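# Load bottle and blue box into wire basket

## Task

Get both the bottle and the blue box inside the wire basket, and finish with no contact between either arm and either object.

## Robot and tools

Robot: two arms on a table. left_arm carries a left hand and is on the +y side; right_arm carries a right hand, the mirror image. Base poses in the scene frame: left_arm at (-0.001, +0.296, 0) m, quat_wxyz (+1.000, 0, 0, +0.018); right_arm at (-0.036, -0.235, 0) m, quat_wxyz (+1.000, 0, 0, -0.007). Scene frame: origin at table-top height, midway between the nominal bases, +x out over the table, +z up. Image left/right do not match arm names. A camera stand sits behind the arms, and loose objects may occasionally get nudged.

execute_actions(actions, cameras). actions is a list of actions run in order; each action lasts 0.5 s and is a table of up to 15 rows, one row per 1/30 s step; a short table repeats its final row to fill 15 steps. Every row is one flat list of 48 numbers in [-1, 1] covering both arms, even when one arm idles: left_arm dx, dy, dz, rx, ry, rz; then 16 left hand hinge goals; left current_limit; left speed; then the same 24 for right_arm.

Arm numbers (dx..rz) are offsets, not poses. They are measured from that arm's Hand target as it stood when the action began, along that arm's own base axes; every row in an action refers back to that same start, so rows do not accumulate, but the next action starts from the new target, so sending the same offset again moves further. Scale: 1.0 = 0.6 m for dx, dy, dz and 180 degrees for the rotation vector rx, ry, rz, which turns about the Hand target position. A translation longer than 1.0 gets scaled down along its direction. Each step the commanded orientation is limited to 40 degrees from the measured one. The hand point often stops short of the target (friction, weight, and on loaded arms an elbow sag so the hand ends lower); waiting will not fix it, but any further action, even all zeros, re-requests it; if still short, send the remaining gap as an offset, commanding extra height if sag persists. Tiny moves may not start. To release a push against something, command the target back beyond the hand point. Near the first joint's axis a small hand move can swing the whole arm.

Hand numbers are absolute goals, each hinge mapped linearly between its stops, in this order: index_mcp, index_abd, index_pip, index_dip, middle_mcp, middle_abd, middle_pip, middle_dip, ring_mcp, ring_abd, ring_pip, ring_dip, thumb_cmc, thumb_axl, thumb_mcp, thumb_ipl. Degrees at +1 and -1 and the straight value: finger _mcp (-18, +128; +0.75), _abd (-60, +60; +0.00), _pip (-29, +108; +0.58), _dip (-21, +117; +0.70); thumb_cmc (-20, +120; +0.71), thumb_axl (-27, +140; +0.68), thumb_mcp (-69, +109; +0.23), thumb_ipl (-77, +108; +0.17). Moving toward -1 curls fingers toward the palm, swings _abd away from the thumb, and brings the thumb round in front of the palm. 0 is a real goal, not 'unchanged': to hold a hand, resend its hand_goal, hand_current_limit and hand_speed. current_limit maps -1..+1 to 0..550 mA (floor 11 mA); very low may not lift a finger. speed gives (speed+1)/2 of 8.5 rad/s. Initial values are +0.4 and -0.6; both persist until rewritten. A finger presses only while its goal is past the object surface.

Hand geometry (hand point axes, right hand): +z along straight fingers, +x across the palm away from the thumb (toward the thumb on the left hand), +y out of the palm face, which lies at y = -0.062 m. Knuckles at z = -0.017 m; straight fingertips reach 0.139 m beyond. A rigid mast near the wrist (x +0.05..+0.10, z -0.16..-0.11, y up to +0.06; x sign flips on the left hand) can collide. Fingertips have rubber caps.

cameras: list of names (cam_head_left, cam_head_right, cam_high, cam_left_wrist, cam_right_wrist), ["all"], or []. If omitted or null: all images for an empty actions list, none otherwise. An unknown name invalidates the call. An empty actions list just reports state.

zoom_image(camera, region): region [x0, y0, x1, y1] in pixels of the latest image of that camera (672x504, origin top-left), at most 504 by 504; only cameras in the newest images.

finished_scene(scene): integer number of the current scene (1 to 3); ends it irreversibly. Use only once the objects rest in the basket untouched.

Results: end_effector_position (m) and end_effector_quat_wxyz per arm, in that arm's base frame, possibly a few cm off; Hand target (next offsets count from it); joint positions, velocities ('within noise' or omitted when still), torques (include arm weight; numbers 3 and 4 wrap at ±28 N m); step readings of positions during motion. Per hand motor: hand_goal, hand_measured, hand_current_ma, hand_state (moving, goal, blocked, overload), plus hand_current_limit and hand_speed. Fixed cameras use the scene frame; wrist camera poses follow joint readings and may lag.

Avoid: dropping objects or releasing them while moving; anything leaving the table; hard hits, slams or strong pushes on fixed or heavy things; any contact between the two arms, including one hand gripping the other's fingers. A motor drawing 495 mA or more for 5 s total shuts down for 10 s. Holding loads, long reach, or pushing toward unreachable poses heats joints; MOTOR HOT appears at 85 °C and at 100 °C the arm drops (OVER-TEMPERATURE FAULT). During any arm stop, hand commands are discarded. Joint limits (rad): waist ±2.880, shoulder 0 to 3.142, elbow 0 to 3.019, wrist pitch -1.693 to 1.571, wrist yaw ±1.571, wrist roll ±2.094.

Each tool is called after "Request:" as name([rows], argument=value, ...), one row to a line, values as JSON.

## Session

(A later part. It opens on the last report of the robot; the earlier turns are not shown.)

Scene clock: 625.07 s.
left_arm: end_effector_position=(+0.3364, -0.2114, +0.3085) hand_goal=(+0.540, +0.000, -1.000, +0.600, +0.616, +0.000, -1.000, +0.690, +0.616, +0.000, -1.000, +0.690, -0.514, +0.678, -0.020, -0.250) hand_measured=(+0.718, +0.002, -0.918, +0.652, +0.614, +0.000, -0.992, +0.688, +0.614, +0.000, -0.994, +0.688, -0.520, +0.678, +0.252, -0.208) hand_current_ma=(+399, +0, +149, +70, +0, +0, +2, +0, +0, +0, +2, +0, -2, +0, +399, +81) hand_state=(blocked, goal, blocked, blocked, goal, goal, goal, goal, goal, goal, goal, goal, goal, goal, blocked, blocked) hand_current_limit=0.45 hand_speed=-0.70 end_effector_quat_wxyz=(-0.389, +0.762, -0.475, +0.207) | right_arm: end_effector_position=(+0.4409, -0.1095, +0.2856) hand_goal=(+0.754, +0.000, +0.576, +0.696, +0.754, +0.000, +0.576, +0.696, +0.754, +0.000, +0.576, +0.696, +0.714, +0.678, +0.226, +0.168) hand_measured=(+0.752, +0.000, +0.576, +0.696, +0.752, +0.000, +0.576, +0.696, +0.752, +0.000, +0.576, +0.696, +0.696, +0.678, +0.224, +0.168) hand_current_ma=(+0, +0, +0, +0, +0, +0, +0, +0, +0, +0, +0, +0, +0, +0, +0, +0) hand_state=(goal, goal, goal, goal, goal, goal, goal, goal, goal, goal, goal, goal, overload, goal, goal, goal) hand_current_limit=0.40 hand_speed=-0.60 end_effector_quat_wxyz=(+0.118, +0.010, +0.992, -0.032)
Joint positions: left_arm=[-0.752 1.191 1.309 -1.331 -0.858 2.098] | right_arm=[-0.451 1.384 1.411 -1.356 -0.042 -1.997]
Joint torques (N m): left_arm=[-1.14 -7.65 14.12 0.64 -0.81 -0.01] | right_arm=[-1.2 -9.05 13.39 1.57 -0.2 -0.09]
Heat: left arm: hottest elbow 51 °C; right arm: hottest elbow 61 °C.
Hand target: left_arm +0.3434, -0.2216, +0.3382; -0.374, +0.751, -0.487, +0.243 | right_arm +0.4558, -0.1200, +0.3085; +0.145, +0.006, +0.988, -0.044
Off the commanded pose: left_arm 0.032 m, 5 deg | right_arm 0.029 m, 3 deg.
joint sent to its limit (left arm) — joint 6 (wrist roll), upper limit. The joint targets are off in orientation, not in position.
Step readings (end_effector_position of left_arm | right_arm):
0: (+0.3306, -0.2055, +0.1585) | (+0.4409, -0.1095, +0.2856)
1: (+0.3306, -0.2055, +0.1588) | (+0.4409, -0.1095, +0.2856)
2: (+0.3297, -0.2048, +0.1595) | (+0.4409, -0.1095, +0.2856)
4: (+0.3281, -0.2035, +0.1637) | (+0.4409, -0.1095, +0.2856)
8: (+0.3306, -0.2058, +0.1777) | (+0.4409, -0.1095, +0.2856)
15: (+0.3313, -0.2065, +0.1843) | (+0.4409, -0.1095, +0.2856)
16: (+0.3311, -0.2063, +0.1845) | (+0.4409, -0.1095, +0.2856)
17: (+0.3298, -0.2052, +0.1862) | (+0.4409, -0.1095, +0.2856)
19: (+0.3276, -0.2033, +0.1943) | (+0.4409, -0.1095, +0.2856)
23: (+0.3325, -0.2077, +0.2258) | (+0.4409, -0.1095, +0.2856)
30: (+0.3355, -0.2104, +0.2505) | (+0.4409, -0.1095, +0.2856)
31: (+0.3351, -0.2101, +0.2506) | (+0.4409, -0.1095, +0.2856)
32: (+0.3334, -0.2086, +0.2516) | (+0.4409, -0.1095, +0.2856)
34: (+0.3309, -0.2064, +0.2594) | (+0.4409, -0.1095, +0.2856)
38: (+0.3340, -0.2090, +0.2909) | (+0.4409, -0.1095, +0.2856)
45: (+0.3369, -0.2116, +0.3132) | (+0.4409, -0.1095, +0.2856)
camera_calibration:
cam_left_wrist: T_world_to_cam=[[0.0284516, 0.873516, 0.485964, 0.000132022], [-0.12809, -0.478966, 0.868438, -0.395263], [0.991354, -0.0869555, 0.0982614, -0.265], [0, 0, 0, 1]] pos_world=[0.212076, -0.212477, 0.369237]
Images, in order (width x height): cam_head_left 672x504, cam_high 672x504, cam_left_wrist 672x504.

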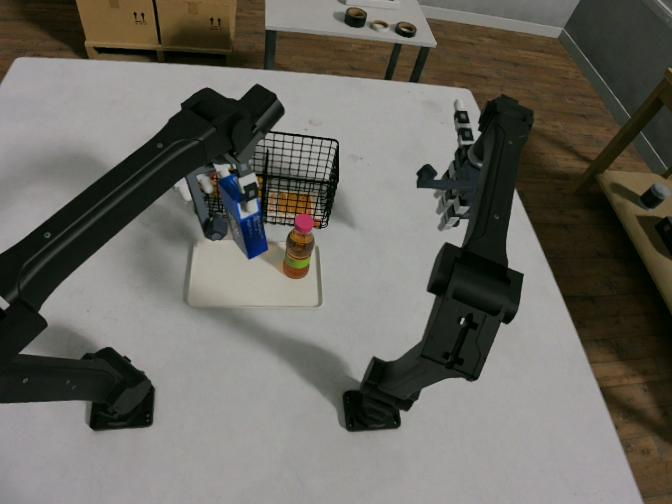

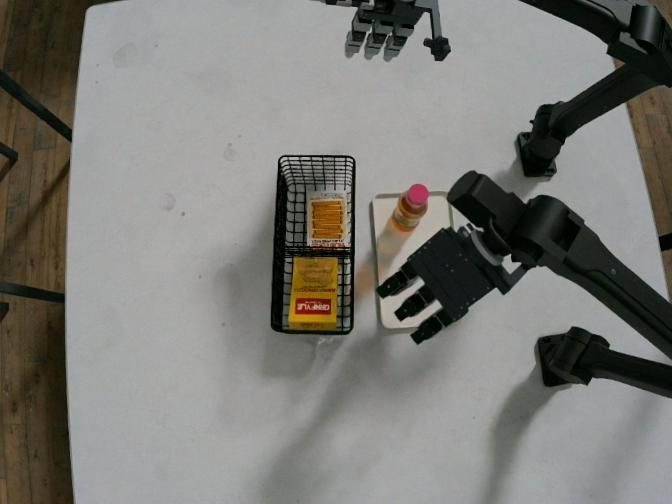

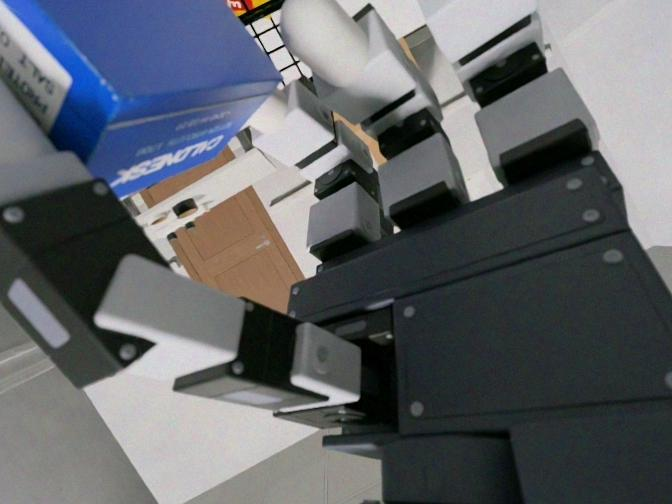

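Request:
execute_actions([
  [[0.02,-0.014,0.09,0,0,0, 0.54,0,-1,0.60,0.616,0,-1,0.69,0.616,0,-1,0.69,-0.514,0.678,-0.02,-0.25,0.45,-0.7, 0,0,0,0,0,0, 0.754,0,0.576,0.696,0.754,0,0.576,0.696,0.754,0,0.576,0.696,0.714,0.678,0.226,0.168,0.4,-0.6]],
  [[0.05,-0.034,0.06,0,0,0, 0.54,0,-1,0.60,0.616,0,-1,0.69,0.616,0,-1,0.69,-0.514,0.678,-0.02,-0.25,0.45,-0.7, 0,0,0,0,0,0, 0.754,0,0.576,0.696,0.754,0,0.576,0.696,0.754,0,0.576,0.696,0.714,0.678,0.226,0.168,0.4,-0.6]],
  [[0.08,-0.05,0,0,0,0, 0.54,0,-1,0.60,0.616,0,-1,0.69,0.616,0,-1,0.69,-0.514,0.678,-0.02,-0.25,0.45,-0.7, 0,0,0,0,0,0, 0.754,0,0.576,0.696,0.754,0,0.576,0.696,0.754,0,0.576,0.696,0.714,0.678,0.226,0.168,0.4,-0.6]],
  [[0.08,-0.05,0,0,0,0, 0.54,0,-1,0.60,0.616,0,-1,0.69,0.616,0,-1,0.69,-0.514,0.678,-0.02,-0.25,0.45,-0.7, 0,0,0,0,0,0, 0.754,0,0.576,0.696,0.754,0,0.576,0.696,0.754,0,0.576,0.696,0.714,0.678,0.226,0.168,0.4,-0.6]],
  [[0.06,-0.04,0,0,0,0, 0.54,0,-1,0.60,0.616,0,-1,0.69,0.616,0,-1,0.69,-0.514,0.678,-0.02,-0.25,0.45,-0.7, 0,0,0,0,0,0, 0.754,0,0.576,0.696,0.754,0,0.576,0.696,0.754,0,0.576,0.696,0.714,0.678,0.226,0.168,0.4,-0.6]],
], cameras=["cam_head_left","cam_head_right","cam_high","cam_left_wrist"])

Request:
zoom_image(camera="cam_head_left", region=[170, 30, 370, 240])

Request:
zoom_image(camera="cam_high", region=[240, 110, 440, 350])

Scene clock: 638.30 s.
left_arm: end_effector_position=(+0.5116, -0.3403, +0.3968) hand_goal=(+0.540, +0.000, -1.000, +0.600, +0.616, +0.000, -1.000, +0.690, +0.616, +0.000, -1.000, +0.690, -0.514, +0.678, -0.020, -0.250) hand_measured=(+0.718, +0.002, -0.918, +0.652, +0.614, +0.000, -0.992, +0.688, +0.614, +0.000, -0.994, +0.688, -0.520, +0.678, +0.252, -0.208) hand_current_ma=(+399, +0, +149, +70, +0, +0, +2, +0, +0, +0, +2, +0, -2, +0, +399, +81) hand_state=(blocked, goal, blocked, blocked, goal, goal, goal, goal, goal, goal, goal, goal, goal, goal, blocked, blocked) hand_current_limit=0.45 hand_speed=-0.70 end_effector_quat_wxyz=(-0.387, +0.774, -0.460, +0.200) | right_arm: end_effector_position=(+0.4409, -0.1095, +0.2856) hand_goal=(+0.754, +0.000, +0.576, +0.696, +0.754, +0.000, +0.576, +0.696, +0.754, +0.000, +0.576, +0.696, +0.714, +0.678, +0.226, +0.168) hand_measured=(+0.752, +0.000, +0.576, +0.696, +0.752, +0.000, +0.576, +0.696, +0.752, +0.000, +0.576, +0.696, +0.696, +0.678, +0.224, +0.168) hand_current_ma=(+0, +0, +0, +0, +0, +0, +0, +0, +0, +0, +0, +0, +0, +0, +0, +0) hand_state=(goal, goal, goal, goal, goal, goal, goal, goal, goal, goal, goal, goal, overload, goal, goal, goal) hand_current_limit=0.40 hand_speed=-0.60 end_effector_quat_wxyz=(+0.118, +0.010, +0.992, -0.032)
Joint positions: left_arm=[-0.706 1.874 2.335 -1.667 -0.844 2.101] | right_arm=[-0.451 1.384 1.411 -1.356 -0.042 -1.997]
Joint velocities: left_arm=[within noise] | right_arm=[0.005 -0.005 -0.002 -0.002 0.022 -0.154]
Joint torques (N m): left_arm=[0.67 -18.14 13.09 0.57 -0.78 -0.03] | right_arm=[-1.49 -9.17 13.37 1.58 -0.21 -0.05]
Heat: left arm: hottest elbow 52 °C; right arm: hottest elbow 61 °C.
Hand target: left_arm +0.5174, -0.3344, +0.4282; -0.374, +0.751, -0.487, +0.243 | right_arm +0.4558, -0.1200, +0.3085; +0.145, +0.006, +0.988, -0.044
Off the commanded pose: left_arm 0.033 m, 7 deg | right_arm 0.029 m, 3 deg.
joint sent to its limit (left arm) — joint 6 (wrist roll), upper limit. The joint targets are off in orientation, not in position.
Step readings (end_effector_position of left_arm | right_arm):
0: (+0.3364, -0.2114, +0.3085) | (+0.4409, -0.1095, +0.2856)
1: (+0.3364, -0.2114, +0.3089) | (+0.4409, -0.1095, +0.2856)
2: (+0.3358, -0.2109, +0.3105) | (+0.4409, -0.1095, +0.2856)
4: (+0.3370, -0.2120, +0.3202) | (+0.4409, -0.1095, +0.2856)
8: (+0.3458, -0.2200, +0.3505) | (+0.4409, -0.1095, +0.2856)
15: (+0.3483, -0.2223, +0.3714) | (+0.4409, -0.1095, +0.2856)
16: (+0.3484, -0.2224, +0.3711) | (+0.4409, -0.1095, +0.2856)
17: (+0.3490, -0.2230, +0.3715) | (+0.4409, -0.1095, +0.2856)
19: (+0.3549, -0.2285, +0.3780) | (+0.4409, -0.1095, +0.2856)
23: (+0.3729, -0.2450, +0.3931) | (+0.4409, -0.1095, +0.2856)
30: (+0.3787, -0.2511, +0.3960) | (+0.4409, -0.1095, +0.2856)
31: (+0.3787, -0.2513, +0.3962) | (+0.4409, -0.1095, +0.2856)
32: (+0.3799, -0.2520, +0.3974) | (+0.4409, -0.1095, +0.2856)
34: (+0.3892, -0.2587, +0.4039) | (+0.4409, -0.1095, +0.2856)
38: (+0.4121, -0.2727, +0.4085) | (+0.4409, -0.1095, +0.2856)
45: (+0.4277, -0.2838, +0.3886) | (+0.4409, -0.1095, +0.2856)
46: (+0.4282, -0.2843, +0.3869) | (+0.4409, -0.1095, +0.2856)
47: (+0.4297, -0.2852, +0.3874) | (+0.4409, -0.1095, +0.2856)
49: (+0.4394, -0.2922, +0.3938) | (+0.4409, -0.1095, +0.2856)
53: (+0.4614, -0.3060, +0.4042) | (+0.4409, -0.1095, +0.2856)
60: (+0.4748, -0.3139, +0.3947) | (+0.4409, -0.1095, +0.2856)
61: (+0.4753, -0.3145, +0.3933) | (+0.4409, -0.1095, +0.2856)
62: (+0.4767, -0.3154, +0.3932) | (+0.4409, -0.1095, +0.2856)
64: (+0.4852, -0.3213, +0.3971) | (+0.4409, -0.1095, +0.2856)
68: (+0.5018, -0.3338, +0.4026) | (+0.4409, -0.1095, +0.2856)
75: (+0.5112, -0.3402, +0.3947) | (+0.4409, -0.1095, +0.2856)
camera_calibration:
cam_left_wrist: T_world_to_cam=[[-0.00346568, 0.879496, 0.475893, 0.0871786], [-0.105121, -0.47358, 0.874455, -0.523486], [0.994453, -0.046996, 0.0940951, -0.444781], [0, 0, 0, 1]] pos_world=[0.387586, -0.345488, 0.458129]
Images, in order (width x height): cam_head_left 672x504, cam_head_right 672x504, cam_high 672x504, cam_left_wrist 672x504.

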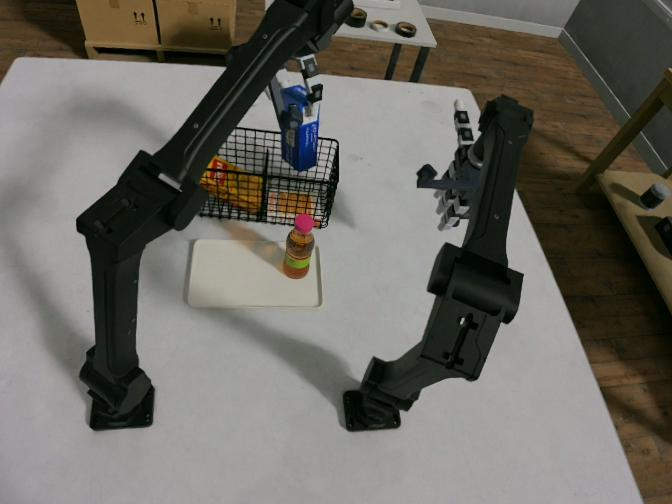

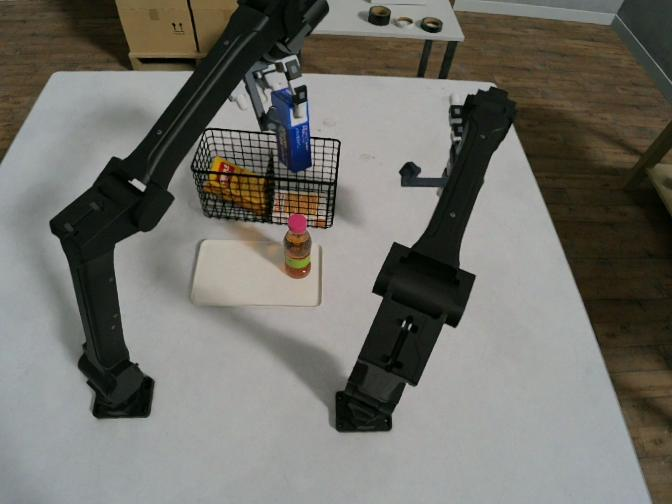

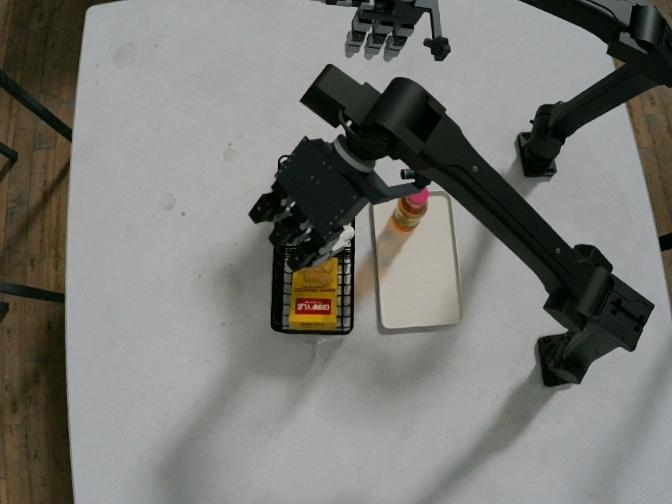

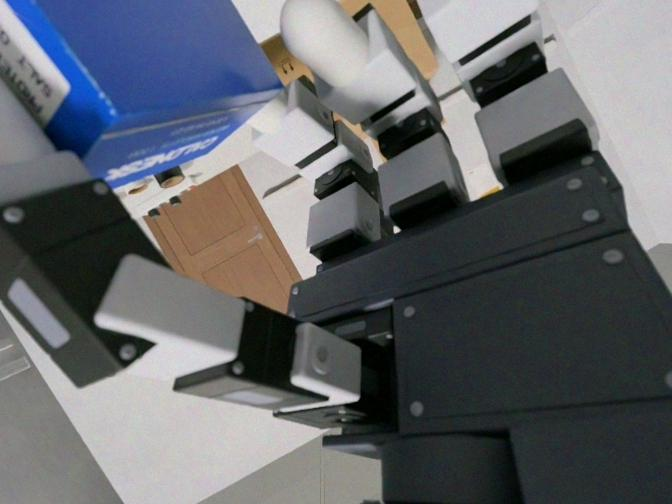

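Scaled by 2.400 from the camera's 672x504 image, which has a finer 960x720 frame.

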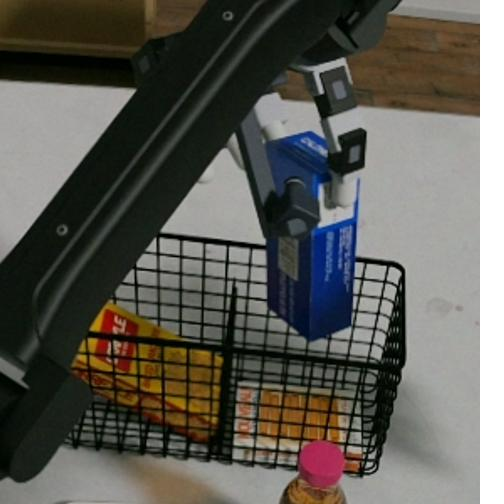

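Scaled by 2.100 from the camera's 672x504 image, which has a finer 960x720 frame.

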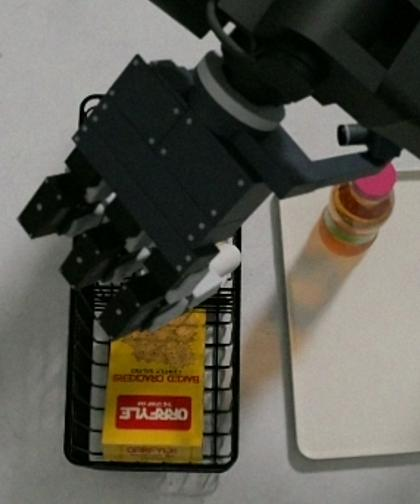

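Request:
execute_actions([
  [[0.05,-0.008,-0.04,0,0,0, 0.54,0,-1,0.60,0.616,0,-1,0.69,0.616,0,-1,0.69,-0.514,0.678,-0.02,-0.25,0.45,-0.7, 0,0,0,0,0,0, 0.754,0,0.576,0.696,0.754,0,0.576,0.696,0.754,0,0.576,0.696,0.714,0.678,0.226,0.168,0.4,-0.6]],
  [[0,0,-0.06,0,0,0, 0.54,0,-1,0.60,0.616,0,-1,0.69,0.616,0,-1,0.69,-0.514,0.678,-0.02,-0.25,0.45,-0.7, 0,0,0,0,0,0, 0.754,0,0.576,0.696,0.754,0,0.576,0.696,0.754,0,0.576,0.696,0.714,0.678,0.226,0.168,0.4,-0.6]],
], cameras=["cam_head_left","cam_head_right","cam_high"])

Request:
zoom_image(camera="cam_head_left", region=[170, 30, 370, 240])

Request:
zoom_image(camera="cam_head_right", region=[170, 30, 370, 240])

Scene clock: 651.63 s.
left_arm: end_effector_position=(+0.5468, -0.3451, +0.3410) hand_goal=(+0.540, +0.000, -1.000, +0.600, +0.616, +0.000, -1.000, +0.690, +0.616, +0.000, -1.000, +0.690, -0.514, +0.678, -0.020, -0.250) hand_measured=(+0.718, +0.002, -0.918, +0.652, +0.614, +0.000, -0.992, +0.688, +0.614, +0.000, -0.994, +0.688, -0.520, +0.678, +0.252, -0.208) hand_current_ma=(+399, +0, +149, +70, +0, +0, +2, +0, +0, +0, +2, +0, -2, +0, +399, +81) hand_state=(blocked, goal, blocked, blocked, goal, goal, goal, goal, goal, goal, goal, goal, goal, goal, blocked, blocked) hand_current_limit=0.45 hand_speed=-0.70 end_effector_quat_wxyz=(-0.387, +0.782, -0.451, +0.189) | right_arm: end_effector_position=(+0.4409, -0.1095, +0.2856) hand_goal=(+0.754, +0.000, +0.576, +0.696, +0.754, +0.000, +0.576, +0.696, +0.754, +0.000, +0.576, +0.696, +0.714, +0.678, +0.226, +0.168) hand_measured=(+0.752, +0.000, +0.576, +0.696, +0.752, +0.000, +0.576, +0.696, +0.752, +0.000, +0.576, +0.696, +0.696, +0.678, +0.224, +0.168) hand_current_ma=(+0, +0, +0, +0, +0, +0, +0, +0, +0, +0, +0, +0, +0, +0, +0, +0) hand_state=(goal, goal, goal, goal, goal, goal, goal, goal, goal, goal, goal, goal, overload, goal, goal, goal) hand_current_limit=0.40 hand_speed=-0.60 end_effector_quat_wxyz=(+0.118, +0.010, +0.992, -0.032)
Joint positions: left_arm=[-0.674 1.92 2.25 -1.546 -0.837 2.101] | right_arm=[-0.451 1.384 1.411 -1.356 -0.042 -1.997]
Joint torques (N m): left_arm=[0.15 -21.42 9.35 1.44 -0.87 -0.04] | right_arm=[-1.14 -9.05 13.39 1.63 -0.21 -0.1]
Heat: left arm: hottest elbow 53 °C; right arm: hottest elbow 62 °C.
Hand target: left_arm +0.5474, -0.3391, +0.3681; -0.375, +0.751, -0.487, +0.243 | right_arm +0.4558, -0.1200, +0.3085; +0.145, +0.006, +0.988, -0.044
Off the commanded pose: left_arm 0.028 m, 8 deg | right_arm 0.029 m, 3 deg.
joint sent to its limit (left arm) — joint 6 (wrist roll), upper limit. The joint targets are off in orientation, not in position.
Step readings (end_effector_position of left_arm | right_arm):
0: (+0.5116, -0.3403, +0.3968) | (+0.4409, -0.1095, +0.2856)
1: (+0.5117, -0.3401, +0.3968) | (+0.4409, -0.1095, +0.2856)
2: (+0.5121, -0.3402, +0.3967) | (+0.4409, -0.1095, +0.2856)
4: (+0.5154, -0.3404, +0.3964) | (+0.4409, -0.1095, +0.2856)
8: (+0.5283, -0.3395, +0.3887) | (+0.4409, -0.1095, +0.2856)
15: (+0.5407, -0.3390, +0.3665) | (+0.4409, -0.1095, +0.2856)
16: (+0.5410, -0.3394, +0.3651) | (+0.4409, -0.1095, +0.2856)
17: (+0.5420, -0.3406, +0.3644) | (+0.4409, -0.1095, +0.2856)
19: (+0.5452, -0.3432, +0.3622) | (+0.4409, -0.1095, +0.2856)
23: (+0.5464, -0.3447, +0.3504) | (+0.4409, -0.1095, +0.2856)
30: (+0.5477, -0.3458, +0.3348) | (+0.4409, -0.1095, +0.2856)
Images, in order (width x height): cam_head_left 672x504, cam_head_right 672x504, cam_high 672x504.

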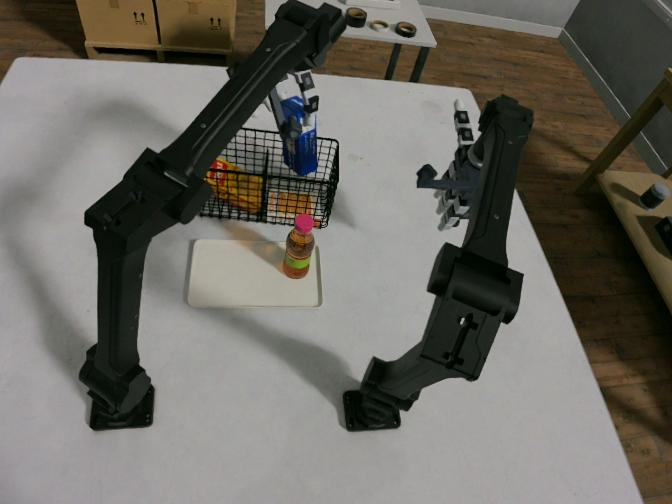

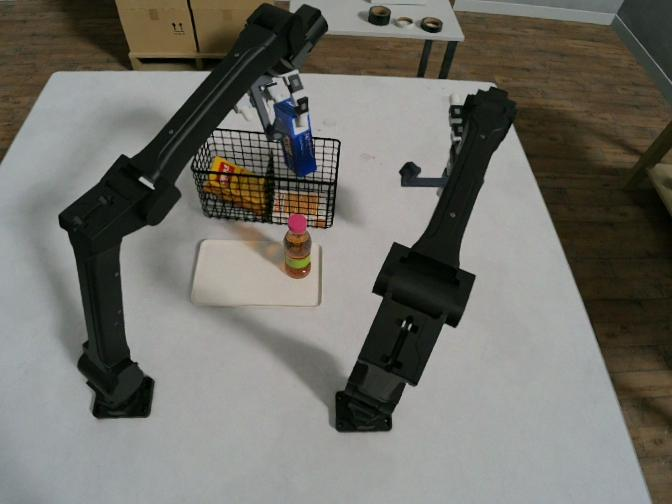

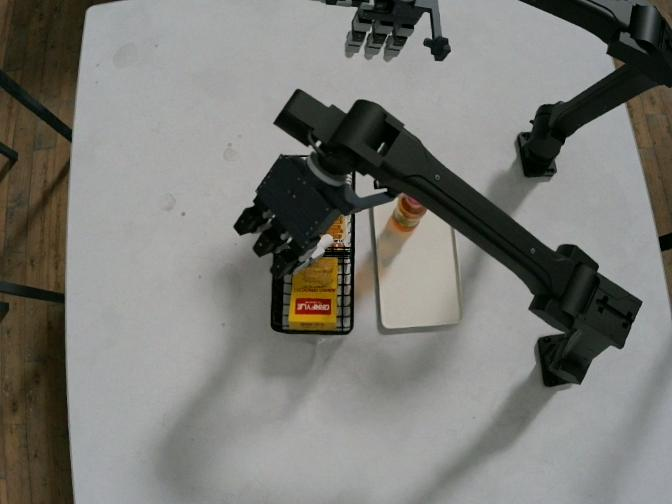

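Scaled by 2.400 from the camera's 672x504 image, which has a finer 960x720 frame.

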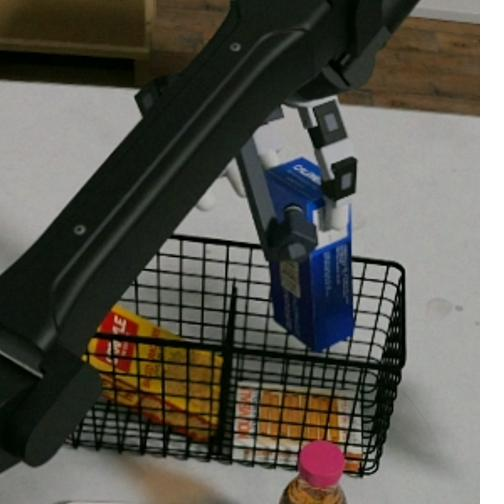

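Scaled by 2.400 from the camera's 672x504 image, which has a finer 960x720 frame.

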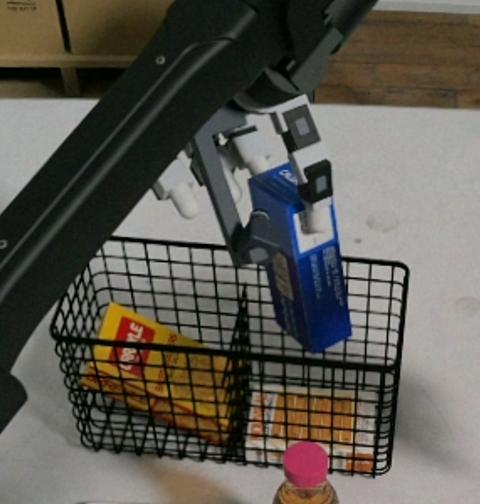

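Request:
execute_actions([
  [[0,0.004,-0.08,0,0,0, 0.54,0,-1,0.60,0.616,0,-1,0.69,0.616,0,-1,0.69,-0.514,0.678,-0.02,-0.25,0.45,-0.7, 0,0,0,0,0,0, 0.754,0,0.576,0.696,0.754,0,0.576,0.696,0.754,0,0.576,0.696,0.714,0.678,0.226,0.168,0.4,-0.6]],
  [[0,0.004,-0.07,0,0,0, 0.54,0,-1,0.60,0.616,0,-1,0.69,0.616,0,-1,0.69,-0.514,0.678,-0.02,-0.25,0.45,-0.7, 0,0,0,0,0,0, 0.754,0,0.576,0.696,0.754,0,0.576,0.696,0.754,0,0.576,0.696,0.714,0.678,0.226,0.168,0.4,-0.6]],
], cameras=["cam_head_left","cam_head_right","cam_high"])

Request:
zoom_image(camera="cam_head_left", region=[170, 60, 370, 240])

Request:
zoom_image(camera="cam_head_right", region=[170, 60, 370, 240])

Request:
zoom_image(camera="cam_high", region=[240, 110, 440, 350])

Scene clock: 660.60 s.
left_arm: end_effector_position=(+0.5427, -0.3408, +0.2496) hand_goal=(+0.540, +0.000, -1.000, +0.600, +0.616, +0.000, -1.000, +0.690, +0.616, +0.000, -1.000, +0.690, -0.514, +0.678, -0.020, -0.250) hand_measured=(+0.718, +0.002, -0.918, +0.648, +0.614, +0.000, -0.992, +0.688, +0.614, +0.000, -0.994, +0.688, -0.518, +0.678, +0.252, -0.208) hand_current_ma=(+399, +0, +148, +63, +0, +0, +2, +0, +0, +0, +2, +0, -1, +0, +399, +81) hand_state=(blocked, goal, blocked, blocked, goal, goal, goal, goal, goal, goal, goal, goal, goal, goal, blocked, blocked) hand_current_limit=0.45 hand_speed=-0.70 end_effector_quat_wxyz=(-0.387, +0.783, -0.449, +0.190) | right_arm: end_effector_position=(+0.4409, -0.1095, +0.2856) hand_goal=(+0.754, +0.000, +0.576, +0.696, +0.754, +0.000, +0.576, +0.696, +0.754, +0.000, +0.576, +0.696, +0.714, +0.678, +0.226, +0.168) hand_measured=(+0.752, +0.000, +0.576, +0.696, +0.752, +0.000, +0.576, +0.696, +0.752, +0.000, +0.576, +0.696, +0.696, +0.678, +0.224, +0.168) hand_current_ma=(+0, +0, +0, +0, +0, +0, +0, +0, +0, +0, +0, +0, +0, +0, +0, +0) hand_state=(goal, goal, goal, goal, goal, goal, goal, goal, goal, goal, goal, goal, overload, goal, goal, goal) hand_current_limit=0.40 hand_speed=-0.60 end_effector_quat_wxyz=(+0.118, +0.010, +0.992, -0.032)
Joint positions: left_arm=[-0.672 1.843 1.891 -1.265 -0.836 2.098] | right_arm=[-0.451 1.384 1.411 -1.356 -0.042 -1.997]
Joint torques (N m): left_arm=[0.44 -20.95 9.83 1.44 -0.92 0] | right_arm=[-1.08 -8.76 13.34 1.55 -0.23 -0.05]
Heat: left arm: hottest elbow 52 °C; right arm: hottest elbow 62 °C.
Hand target: left_arm +0.5475, -0.3343, +0.2783; -0.375, +0.751, -0.487, +0.243 | right_arm +0.4558, -0.1200, +0.3085; +0.145, +0.006, +0.988, -0.044
Off the commanded pose: left_arm 0.030 m, 8 deg | right_arm 0.029 m, 3 deg.
joint sent to its limit (left arm) — joint 6 (wrist roll), upper limit. The joint targets are off in orientation, not in position.
Step readings (end_effector_position of left_arm | right_arm):
0: (+0.5468, -0.3451, +0.3410) | (+0.4409, -0.1095, +0.2856)
1: (+0.5469, -0.3452, +0.3405) | (+0.4409, -0.1095, +0.2856)
2: (+0.5473, -0.3455, +0.3387) | (+0.4409, -0.1095, +0.2856)
4: (+0.5454, -0.3441, +0.3298) | (+0.4409, -0.1095, +0.2856)
8: (+0.5422, -0.3418, +0.3058) | (+0.4409, -0.1095, +0.2856)
15: (+0.5454, -0.3429, +0.2920) | (+0.4409, -0.1095, +0.2856)
16: (+0.5454, -0.3429, +0.2912) | (+0.4409, -0.1095, +0.2856)
17: (+0.5457, -0.3431, +0.2894) | (+0.4409, -0.1095, +0.2856)
19: (+0.5446, -0.3423, +0.2819) | (+0.4409, -0.1095, +0.2856)
23: (+0.5412, -0.3395, +0.2622) | (+0.4409, -0.1095, +0.2856)
30: (+0.5415, -0.3399, +0.2494) | (+0.4409, -0.1095, +0.2856)
Images, in order (width x height): cam_head_left 672x504, cam_head_right 672x504, cam_high 672x504.

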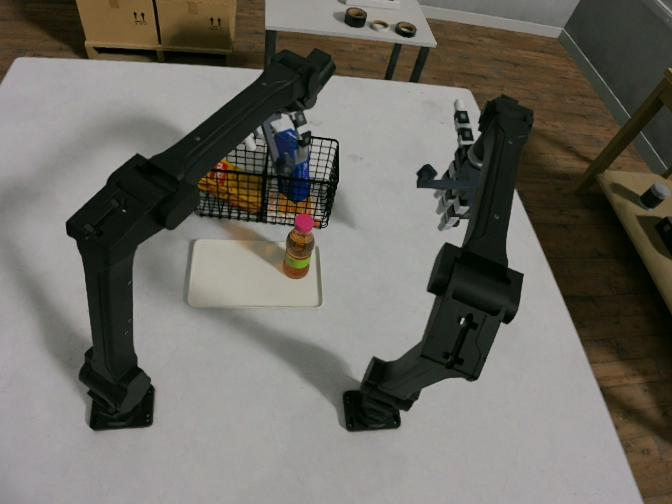

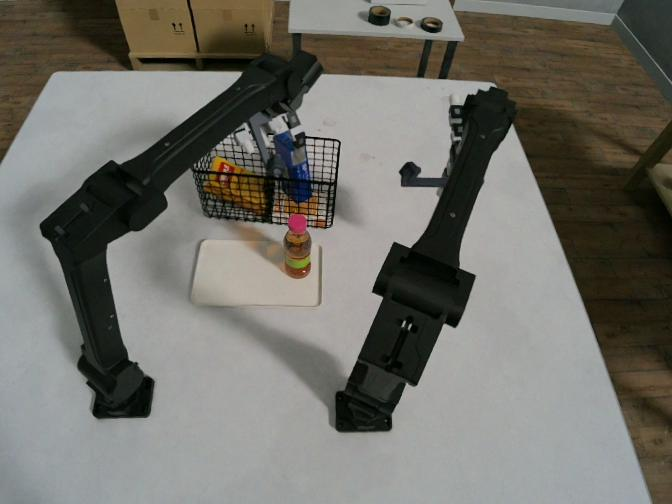

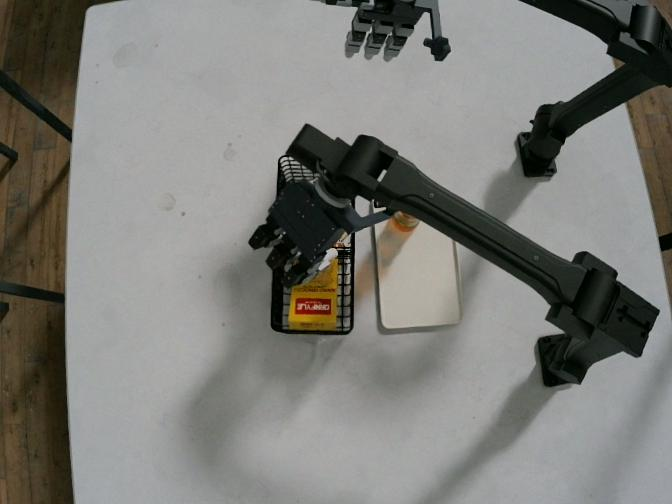

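Scaled by 2.520 from the camera's 672x504 image, which has a finer 960x720 frame.

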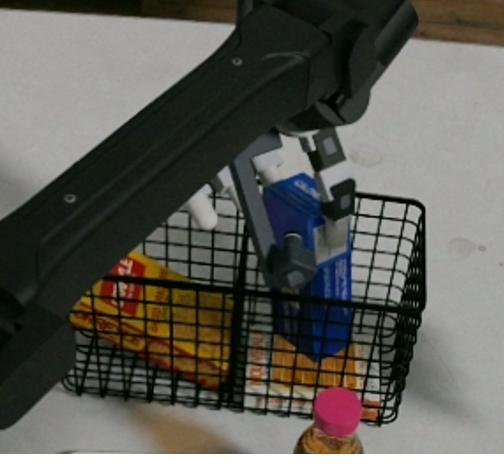

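Scaled by 2.520 from the camera's 672x504 image, which has a finer 960x720 frame.

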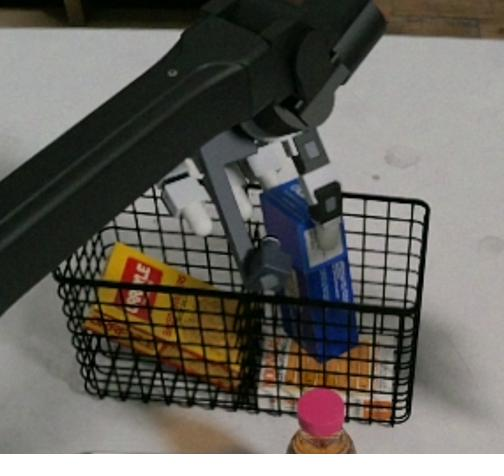

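Scaled by 2.100 from the camera's 672x504 image, which has a finer 960x720 frame.

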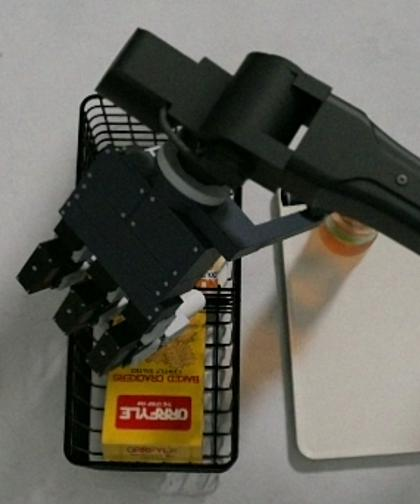

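Request:
execute_actions([
  [[0,0.0,-0.035,0,0,0, 0.54,0,-1,0.60,0.616,0,-1,0.69,0.616,0,-1,0.69,-0.514,0.678,-0.02,-0.25,0.45,-0.7, 0,0,0,0,0,0, 0.754,0,0.576,0.696,0.754,0,0.576,0.696,0.754,0,0.576,0.696,0.714,0.678,0.226,0.168,0.4,-0.6]],
  [[0,0.0,-0.02,0,0,0, 0.54,0,-1,0.60,0.616,0,-1,0.69,0.616,0,-1,0.69,-0.514,0.678,-0.02,-0.25,0.45,-0.7, 0,0,0,0,0,0, 0.754,0,0.576,0.696,0.754,0,0.576,0.696,0.754,0,0.576,0.696,0.714,0.678,0.226,0.168,0.4,-0.6]],
], cameras=["cam_head_left","cam_head_right"])

Request:
zoom_image(camera="cam_head_left", region=[170, 60, 370, 240])

Request:
zoom_image(camera="cam_head_right", region=[170, 60, 370, 240])

Scene clock: 666.07 s.
left_arm: end_effector_position=(+0.5412, -0.3397, +0.2195) hand_goal=(+0.540, +0.000, -1.000, +0.600, +0.616, +0.000, -1.000, +0.690, +0.616, +0.000, -1.000, +0.690, -0.514, +0.678, -0.020, -0.250) hand_measured=(+0.718, +0.002, -0.918, +0.648, +0.614, +0.000, -0.992, +0.688, +0.614, +0.000, -0.994, +0.688, -0.518, +0.678, +0.252, -0.208) hand_current_ma=(+399, +0, +148, +63, +0, +0, +2, +0, +0, +0, +2, +0, -1, +0, +399, +81) hand_state=(blocked, goal, blocked, blocked, goal, goal, goal, goal, goal, goal, goal, goal, goal, goal, blocked, blocked) hand_current_limit=0.45 hand_speed=-0.70 end_effector_quat_wxyz=(-0.386, +0.783, -0.448, +0.192) | right_arm: end_effector_position=(+0.4409, -0.1095, +0.2856) hand_goal=(+0.754, +0.000, +0.576, +0.696, +0.754, +0.000, +0.576, +0.696, +0.754, +0.000, +0.576, +0.696, +0.714, +0.678, +0.226, +0.168) hand_measured=(+0.752, +0.000, +0.576, +0.696, +0.752, +0.000, +0.576, +0.696, +0.752, +0.000, +0.576, +0.696, +0.696, +0.678, +0.224, +0.168) hand_current_ma=(+0, +0, +0, +0, +0, +0, +0, +0, +0, +0, +0, +0, +0, +0, +0, +0) hand_state=(goal, goal, goal, goal, goal, goal, goal, goal, goal, goal, goal, goal, overload, goal, goal, goal) hand_current_limit=0.40 hand_speed=-0.60 end_effector_quat_wxyz=(+0.118, +0.010, +0.992, -0.032)
Joint positions: left_arm=[-0.672 1.833 1.798 -1.175 -0.836 2.098] | right_arm=[-0.451 1.384 1.411 -1.356 -0.042 -1.997]
Joint torques (N m): left_arm=[0.44 -20.42 9.73 1.47 -0.87 -0.01] | right_arm=[-0.97 -8.94 13.3 1.57 -0.19 -0.09]
Heat: left arm: hottest elbow 52 °C; right arm: hottest elbow 62 °C.
Hand target: left_arm +0.5475, -0.3343, +0.2453; -0.375, +0.751, -0.487, +0.243 | right_arm +0.4558, -0.1200, +0.3085; +0.145, +0.006, +0.988, -0.044
Off the commanded pose: left_arm 0.027 m, 8 deg | right_arm 0.029 m, 3 deg.
joint sent to its limit (left arm) — joint 6 (wrist roll), upper limit. The joint targets are off in orientation, not in position.
Step readings (end_effector_position of left_arm | right_arm):
0: (+0.5426, -0.3408, +0.2494) | (+0.4409, -0.1095, +0.2856)
1: (+0.5426, -0.3408, +0.2492) | (+0.4409, -0.1095, +0.2856)
2: (+0.5429, -0.3409, +0.2486) | (+0.4409, -0.1095, +0.2856)
4: (+0.5428, -0.3409, +0.2455) | (+0.4409, -0.1095, +0.2856)
8: (+0.5414, -0.3398, +0.2362) | (+0.4409, -0.1095, +0.2856)
15: (+0.5410, -0.3395, +0.2307) | (+0.4409, -0.1095, +0.2856)
16: (+0.5412, -0.3396, +0.2306) | (+0.4409, -0.1095, +0.2856)
17: (+0.5416, -0.3400, +0.2304) | (+0.4409, -0.1095, +0.2856)
19: (+0.5420, -0.3403, +0.2286) | (+0.4409, -0.1095, +0.2856)
23: (+0.5411, -0.3395, +0.2224) | (+0.4409, -0.1095, +0.2856)
30: (+0.5409, -0.3394, +0.2194) | (+0.4409, -0.1095, +0.2856)
Images, in order (width x height): cam_head_left 672x504, cam_head_right 672x504.

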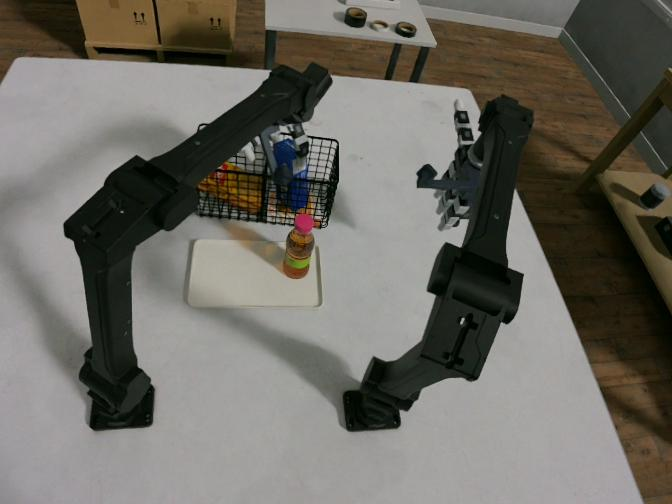

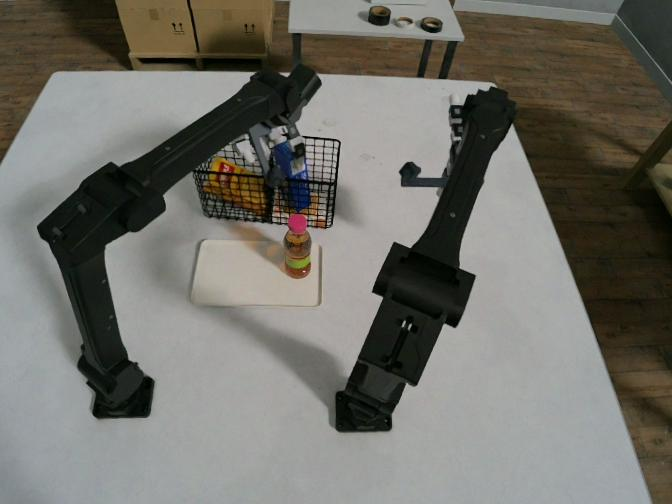

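Scaled by 2.520 from the camera's 672x504 image, which has a finer 960x720 frame.

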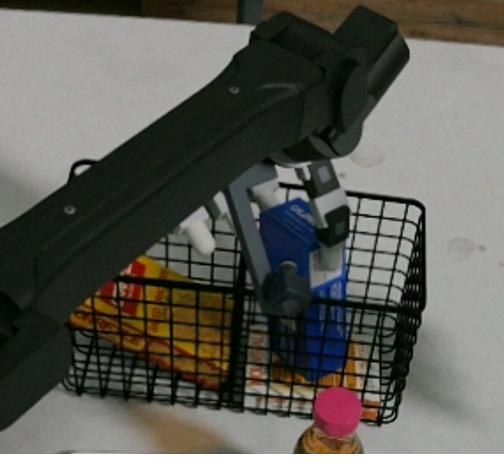

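Scaled by 2.520 from the camera's 672x504 image, which has a finer 960x720 frame.

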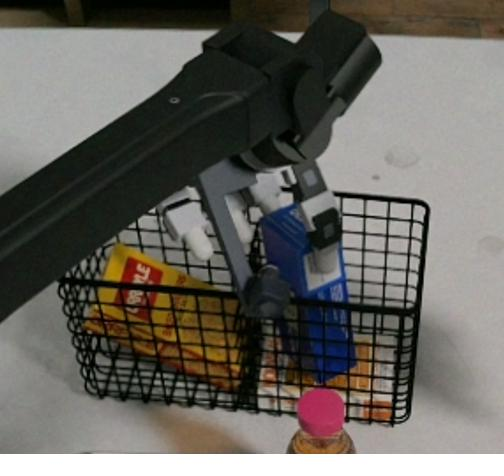

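Request:
execute_actions([
  [[0,0,-0.01,0,0,0,0.54,0,-1,0.6,0.616,0,-1,0.69,0.616,0,-1,0.69,-0.514,0.678,-0.02,-0.25,0.3,-0.7,0,0,0,0,0,0,0.754,0,0.576,0.696,0.754,0,0.576,0.696,0.754,0,0.576,0.696,0.714,0.678,0.226,0.168,0.4,-0.6]],
], cameras=["cam_head_left","cam_head_right","cam_high"])

Scene clock: 678.63 s.
left_arm: end_effector_position=(+0.5413, -0.3394, +0.2164) hand_goal=(+0.540, +0.000, -1.000, +0.600, +0.616, +0.000, -1.000, +0.690, +0.616, +0.000, -1.000, +0.690, -0.514, +0.678, -0.020, -0.250) hand_measured=(+0.718, +0.002, -0.918, +0.648, +0.614, +0.000, -0.992, +0.688, +0.614, +0.000, -0.994, +0.688, -0.518, +0.678, +0.252, -0.208) hand_current_ma=(+357, +0, +148, +63, +0, +0, +2, +0, +0, +0, +2, +0, -1, +0, +357, +81) hand_state=(blocked, goal, blocked, blocked, goal, goal, goal, goal, goal, goal, goal, goal, goal, goal, blocked, blocked) hand_current_limit=0.30 hand_speed=-0.70 end_effector_quat_wxyz=(-0.387, +0.783, -0.447, +0.194) | right_arm: end_effector_position=(+0.4409, -0.1095, +0.2856) hand_goal=(+0.754, +0.000, +0.576, +0.696, +0.754, +0.000, +0.576, +0.696, +0.754, +0.000, +0.576, +0.696, +0.714, +0.678, +0.226, +0.168) hand_measured=(+0.752, +0.000, +0.576, +0.696, +0.752, +0.000, +0.576, +0.696, +0.752, +0.000, +0.576, +0.696, +0.696, +0.678, +0.224, +0.168) hand_current_ma=(+0, +0, +0, +0, +0, +0, +0, +0, +0, +0, +0, +0, +0, +0, +0, +0) hand_state=(goal, goal, goal, goal, goal, goal, goal, goal, goal, goal, goal, goal, overload, goal, goal, goal) hand_current_limit=0.40 hand_speed=-0.60 end_effector_quat_wxyz=(+0.118, +0.010, +0.992, -0.032)
Joint positions: left_arm=[-0.672 1.831 1.785 -1.162 -0.837 2.098] | right_arm=[-0.451 1.384 1.411 -1.356 -0.042 -1.997]
Joint torques (N m): left_arm=[0.56 -20.13 9.48 1.55 -0.81 0] | right_arm=[-0.91 -8.82 13.5 1.51 -0.21 -0.1]
Heat: left arm: hottest elbow 51 °C; right arm: hottest elbow 62 °C.
Hand target: left_arm +0.5474, -0.3342, +0.2392; -0.375, +0.751, -0.487, +0.243 | right_arm +0.4558, -0.1200, +0.3085; +0.145, +0.006, +0.988, -0.044
Off the commanded pose: left_arm 0.024 m, 8 deg | right_arm 0.029 m, 3 deg.
joint sent to its limit (left arm) — joint 6 (wrist roll), upper limit. The joint targets are off in orientation, not in position.
Step readings (end_effector_position of left_arm | right_arm):
0: (+0.5412, -0.3396, +0.2194) | (+0.4409, -0.1095, +0.2856)
1: (+0.5412, -0.3396, +0.2194) | (+0.4409, -0.1095, +0.2856)
2: (+0.5413, -0.3397, +0.2191) | (+0.4409, -0.1095, +0.2856)
4: (+0.5416, -0.3399, +0.2181) | (+0.4409, -0.1095, +0.2856)
8: (+0.5413, -0.3394, +0.2168) | (+0.4409, -0.1095, +0.2856)
15: (+0.5413, -0.3394, +0.2164) | (+0.4409, -0.1095, +0.2856)
Images, in order (width x height): cam_head_left 672x504, cam_head_right 672x504, cam_high 672x504.

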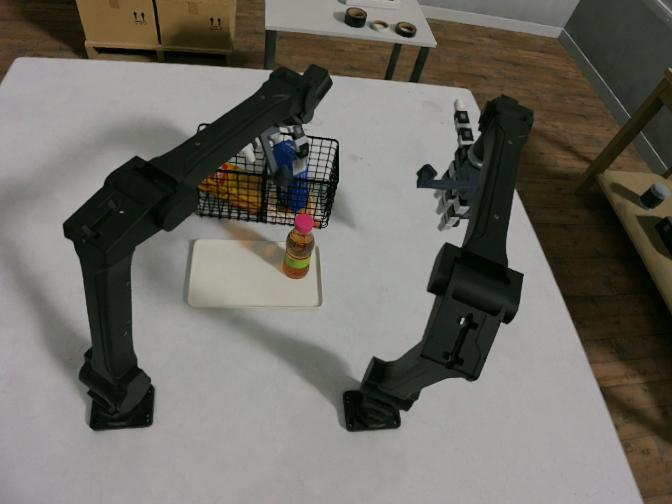

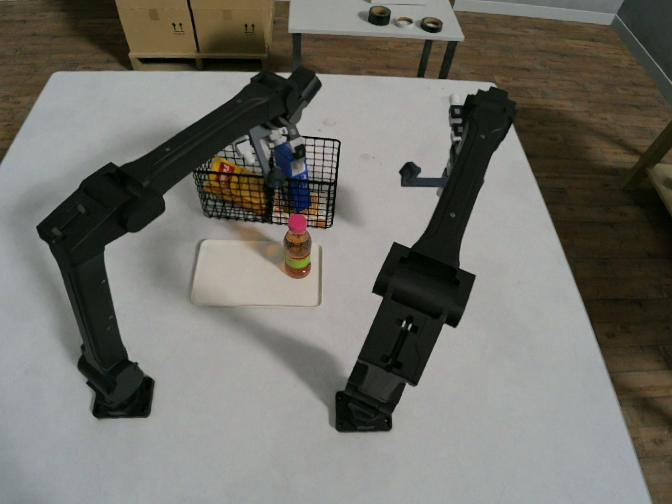

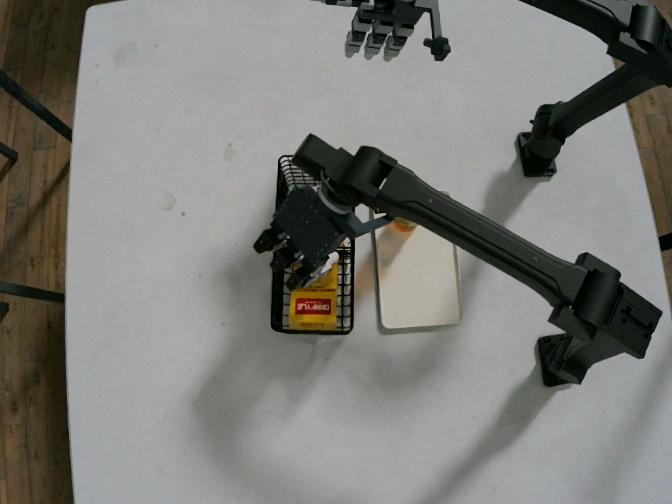

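Request:
execute_actions([
  [[0,0,0,0,0,0,0.64,0,-0.95,0.62,0.616,0,-1,0.69,0.616,0,-1,0.69,-0.514,0.678,0.15,-0.22,0.1,-0.7,0,0,0,0,0,0,0.754,0,0.576,0.696,0.754,0,0.576,0.696,0.754,0,0.576,0.696,0.714,0.678,0.226,0.168,0.4,-0.6]],
  [[0,0,0,0,0,0,0.75,0,-0.9,0.65,0.616,0,-1,0.69,0.616,0,-1,0.69,-0.514,0.678,0.35,-0.2,0.1,-0.7,0,0,0,0,0,0,0.754,0,0.576,0.696,0.754,0,0.576,0.696,0.754,0,0.576,0.696,0.714,0.678,0.226,0.168,0.4,-0.6]],
  [[0,0,0,0,0,0,0.9,0,-0.85,0.69,0.616,0,-1,0.69,0.616,0,-1,0.69,-0.514,0.678,0.5,-0.157,0.2,-0.7,0,0,0,0,0,0,0.754,0,0.576,0.696,0.754,0,0.576,0.696,0.754,0,0.576,0.696,0.714,0.678,0.226,0.168,0.4,-0.6]],
], cameras=["cam_head_left","cam_head_right"])

Request:
zoom_image(camera="cam_head_left", region=[180, 100, 360, 235])

Scene clock: 684.27 s.
left_arm: end_effector_position=(+0.5416, -0.3397, +0.2226) hand_goal=(+0.900, +0.000, -0.850, +0.690, +0.616, +0.000, -1.000, +0.690, +0.616, +0.000, -1.000, +0.690, -0.514, +0.678, +0.500, -0.156) hand_measured=(+0.886, +0.002, -0.852, +0.688, +0.614, +0.000, -0.992, +0.688, +0.614, +0.000, -0.994, +0.688, -0.516, +0.678, +0.490, -0.158) hand_current_ma=(-8, +0, +0, +0, +0, +0, +2, +0, +0, +0, +2, +0, +0, +0, -6, -1) hand_state=(goal, goal, goal, goal, goal, goal, goal, goal, goal, goal, goal, goal, goal, goal, goal, goal) hand_current_limit=0.20 hand_speed=-0.70 end_effector_quat_wxyz=(-0.385, +0.784, -0.444, +0.200) | right_arm: end_effector_position=(+0.4409, -0.1095, +0.2856) hand_goal=(+0.754, +0.000, +0.576, +0.696, +0.754, +0.000, +0.576, +0.696, +0.754, +0.000, +0.576, +0.696, +0.714, +0.678, +0.226, +0.168) hand_measured=(+0.752, +0.000, +0.576, +0.696, +0.752, +0.000, +0.576, +0.696, +0.752, +0.000, +0.576, +0.696, +0.696, +0.678, +0.224, +0.168) hand_current_ma=(+0, +0, +0, +0, +0, +0, +0, +0, +0, +0, +0, +0, +0, +0, +0, +0) hand_state=(goal, goal, goal, goal, goal, goal, goal, goal, goal, goal, goal, goal, overload, goal, goal, goal) hand_current_limit=0.40 hand_speed=-0.60 end_effector_quat_wxyz=(+0.118, +0.010, +0.992, -0.032)
Joint positions: left_arm=[-0.672 1.822 1.785 -1.156 -0.836 2.098] | right_arm=[-0.451 1.384 1.411 -1.356 -0.042 -1.997]
Joint torques (N m): left_arm=[0.56 -19.43 9.54 1.39 -0.8 -0.01] | right_arm=[-1.32 -8.64 13.35 1.68 -0.22 -0.04]
Heat: left arm: hottest elbow 50 °C; right arm: hottest elbow 62 °C.
Hand target: left_arm +0.5474, -0.3343, +0.2392; -0.375, +0.751, -0.487, +0.243 | right_arm +0.4558, -0.1200, +0.3085; +0.145, +0.006, +0.988, -0.044
Off the commanded pose: left_arm 0.019 m, 8 deg | right_arm 0.029 m, 3 deg.
joint sent to its limit (left arm) — joint 6 (wrist roll), upper limit. The joint targets are off in orientation, not in position.
Step readings (end_effector_position of left_arm | right_arm):
0: (+0.5413, -0.3394, +0.2164) | (+0.4409, -0.1095, +0.2856)
1: (+0.5413, -0.3394, +0.2164) | (+0.4409, -0.1095, +0.2856)
2: (+0.5413, -0.3394, +0.2164) | (+0.4409, -0.1095, +0.2856)
4: (+0.5412, -0.3395, +0.2164) | (+0.4409, -0.1095, +0.2856)
8: (+0.5412, -0.3394, +0.2166) | (+0.4409, -0.1095, +0.2856)
15: (+0.5412, -0.3394, +0.2166) | (+0.4409, -0.1095, +0.2856)
16: (+0.5412, -0.3394, +0.2166) | (+0.4409, -0.1095, +0.2856)
17: (+0.5412, -0.3394, +0.2166) | (+0.4409, -0.1095, +0.2856)
19: (+0.5411, -0.3396, +0.2173) | (+0.4409, -0.1095, +0.2856)
23: (+0.5414, -0.3399, +0.2203) | (+0.4409, -0.1095, +0.2856)
30: (+0.5414, -0.3399, +0.2218) | (+0.4409, -0.1095, +0.2856)
31: (+0.5414, -0.3399, +0.2218) | (+0.4409, -0.1095, +0.2856)
32: (+0.5414, -0.3399, +0.2218) | (+0.4409, -0.1095, +0.2856)
34: (+0.5414, -0.3399, +0.2220) | (+0.4409, -0.1095, +0.2856)
38: (+0.5415, -0.3399, +0.2226) | (+0.4409, -0.1095, +0.2856)
45: (+0.5416, -0.3397, +0.2226) | (+0.4409, -0.1095, +0.2856)
Images, in order (width x height): cam_head_left 672x504, cam_head_right 672x504.

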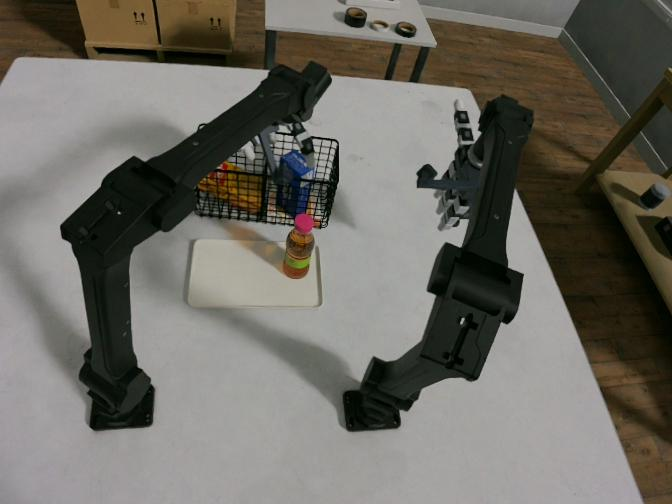

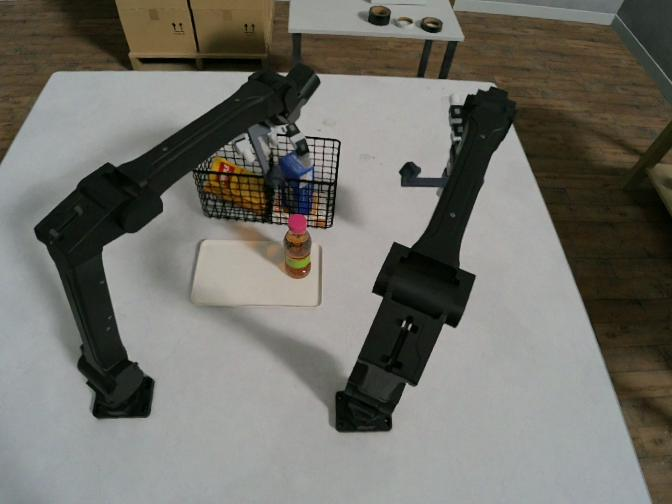

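Scaled by 2.800 from the camera's 672x504 image, which has a finer 960x720 frame.

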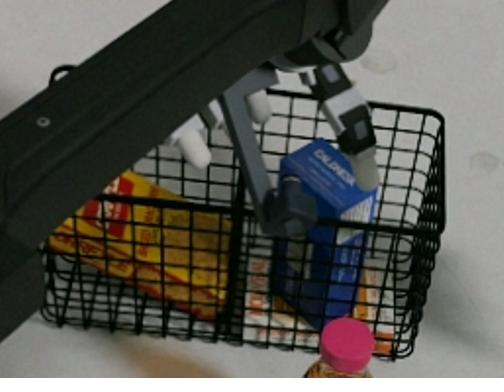

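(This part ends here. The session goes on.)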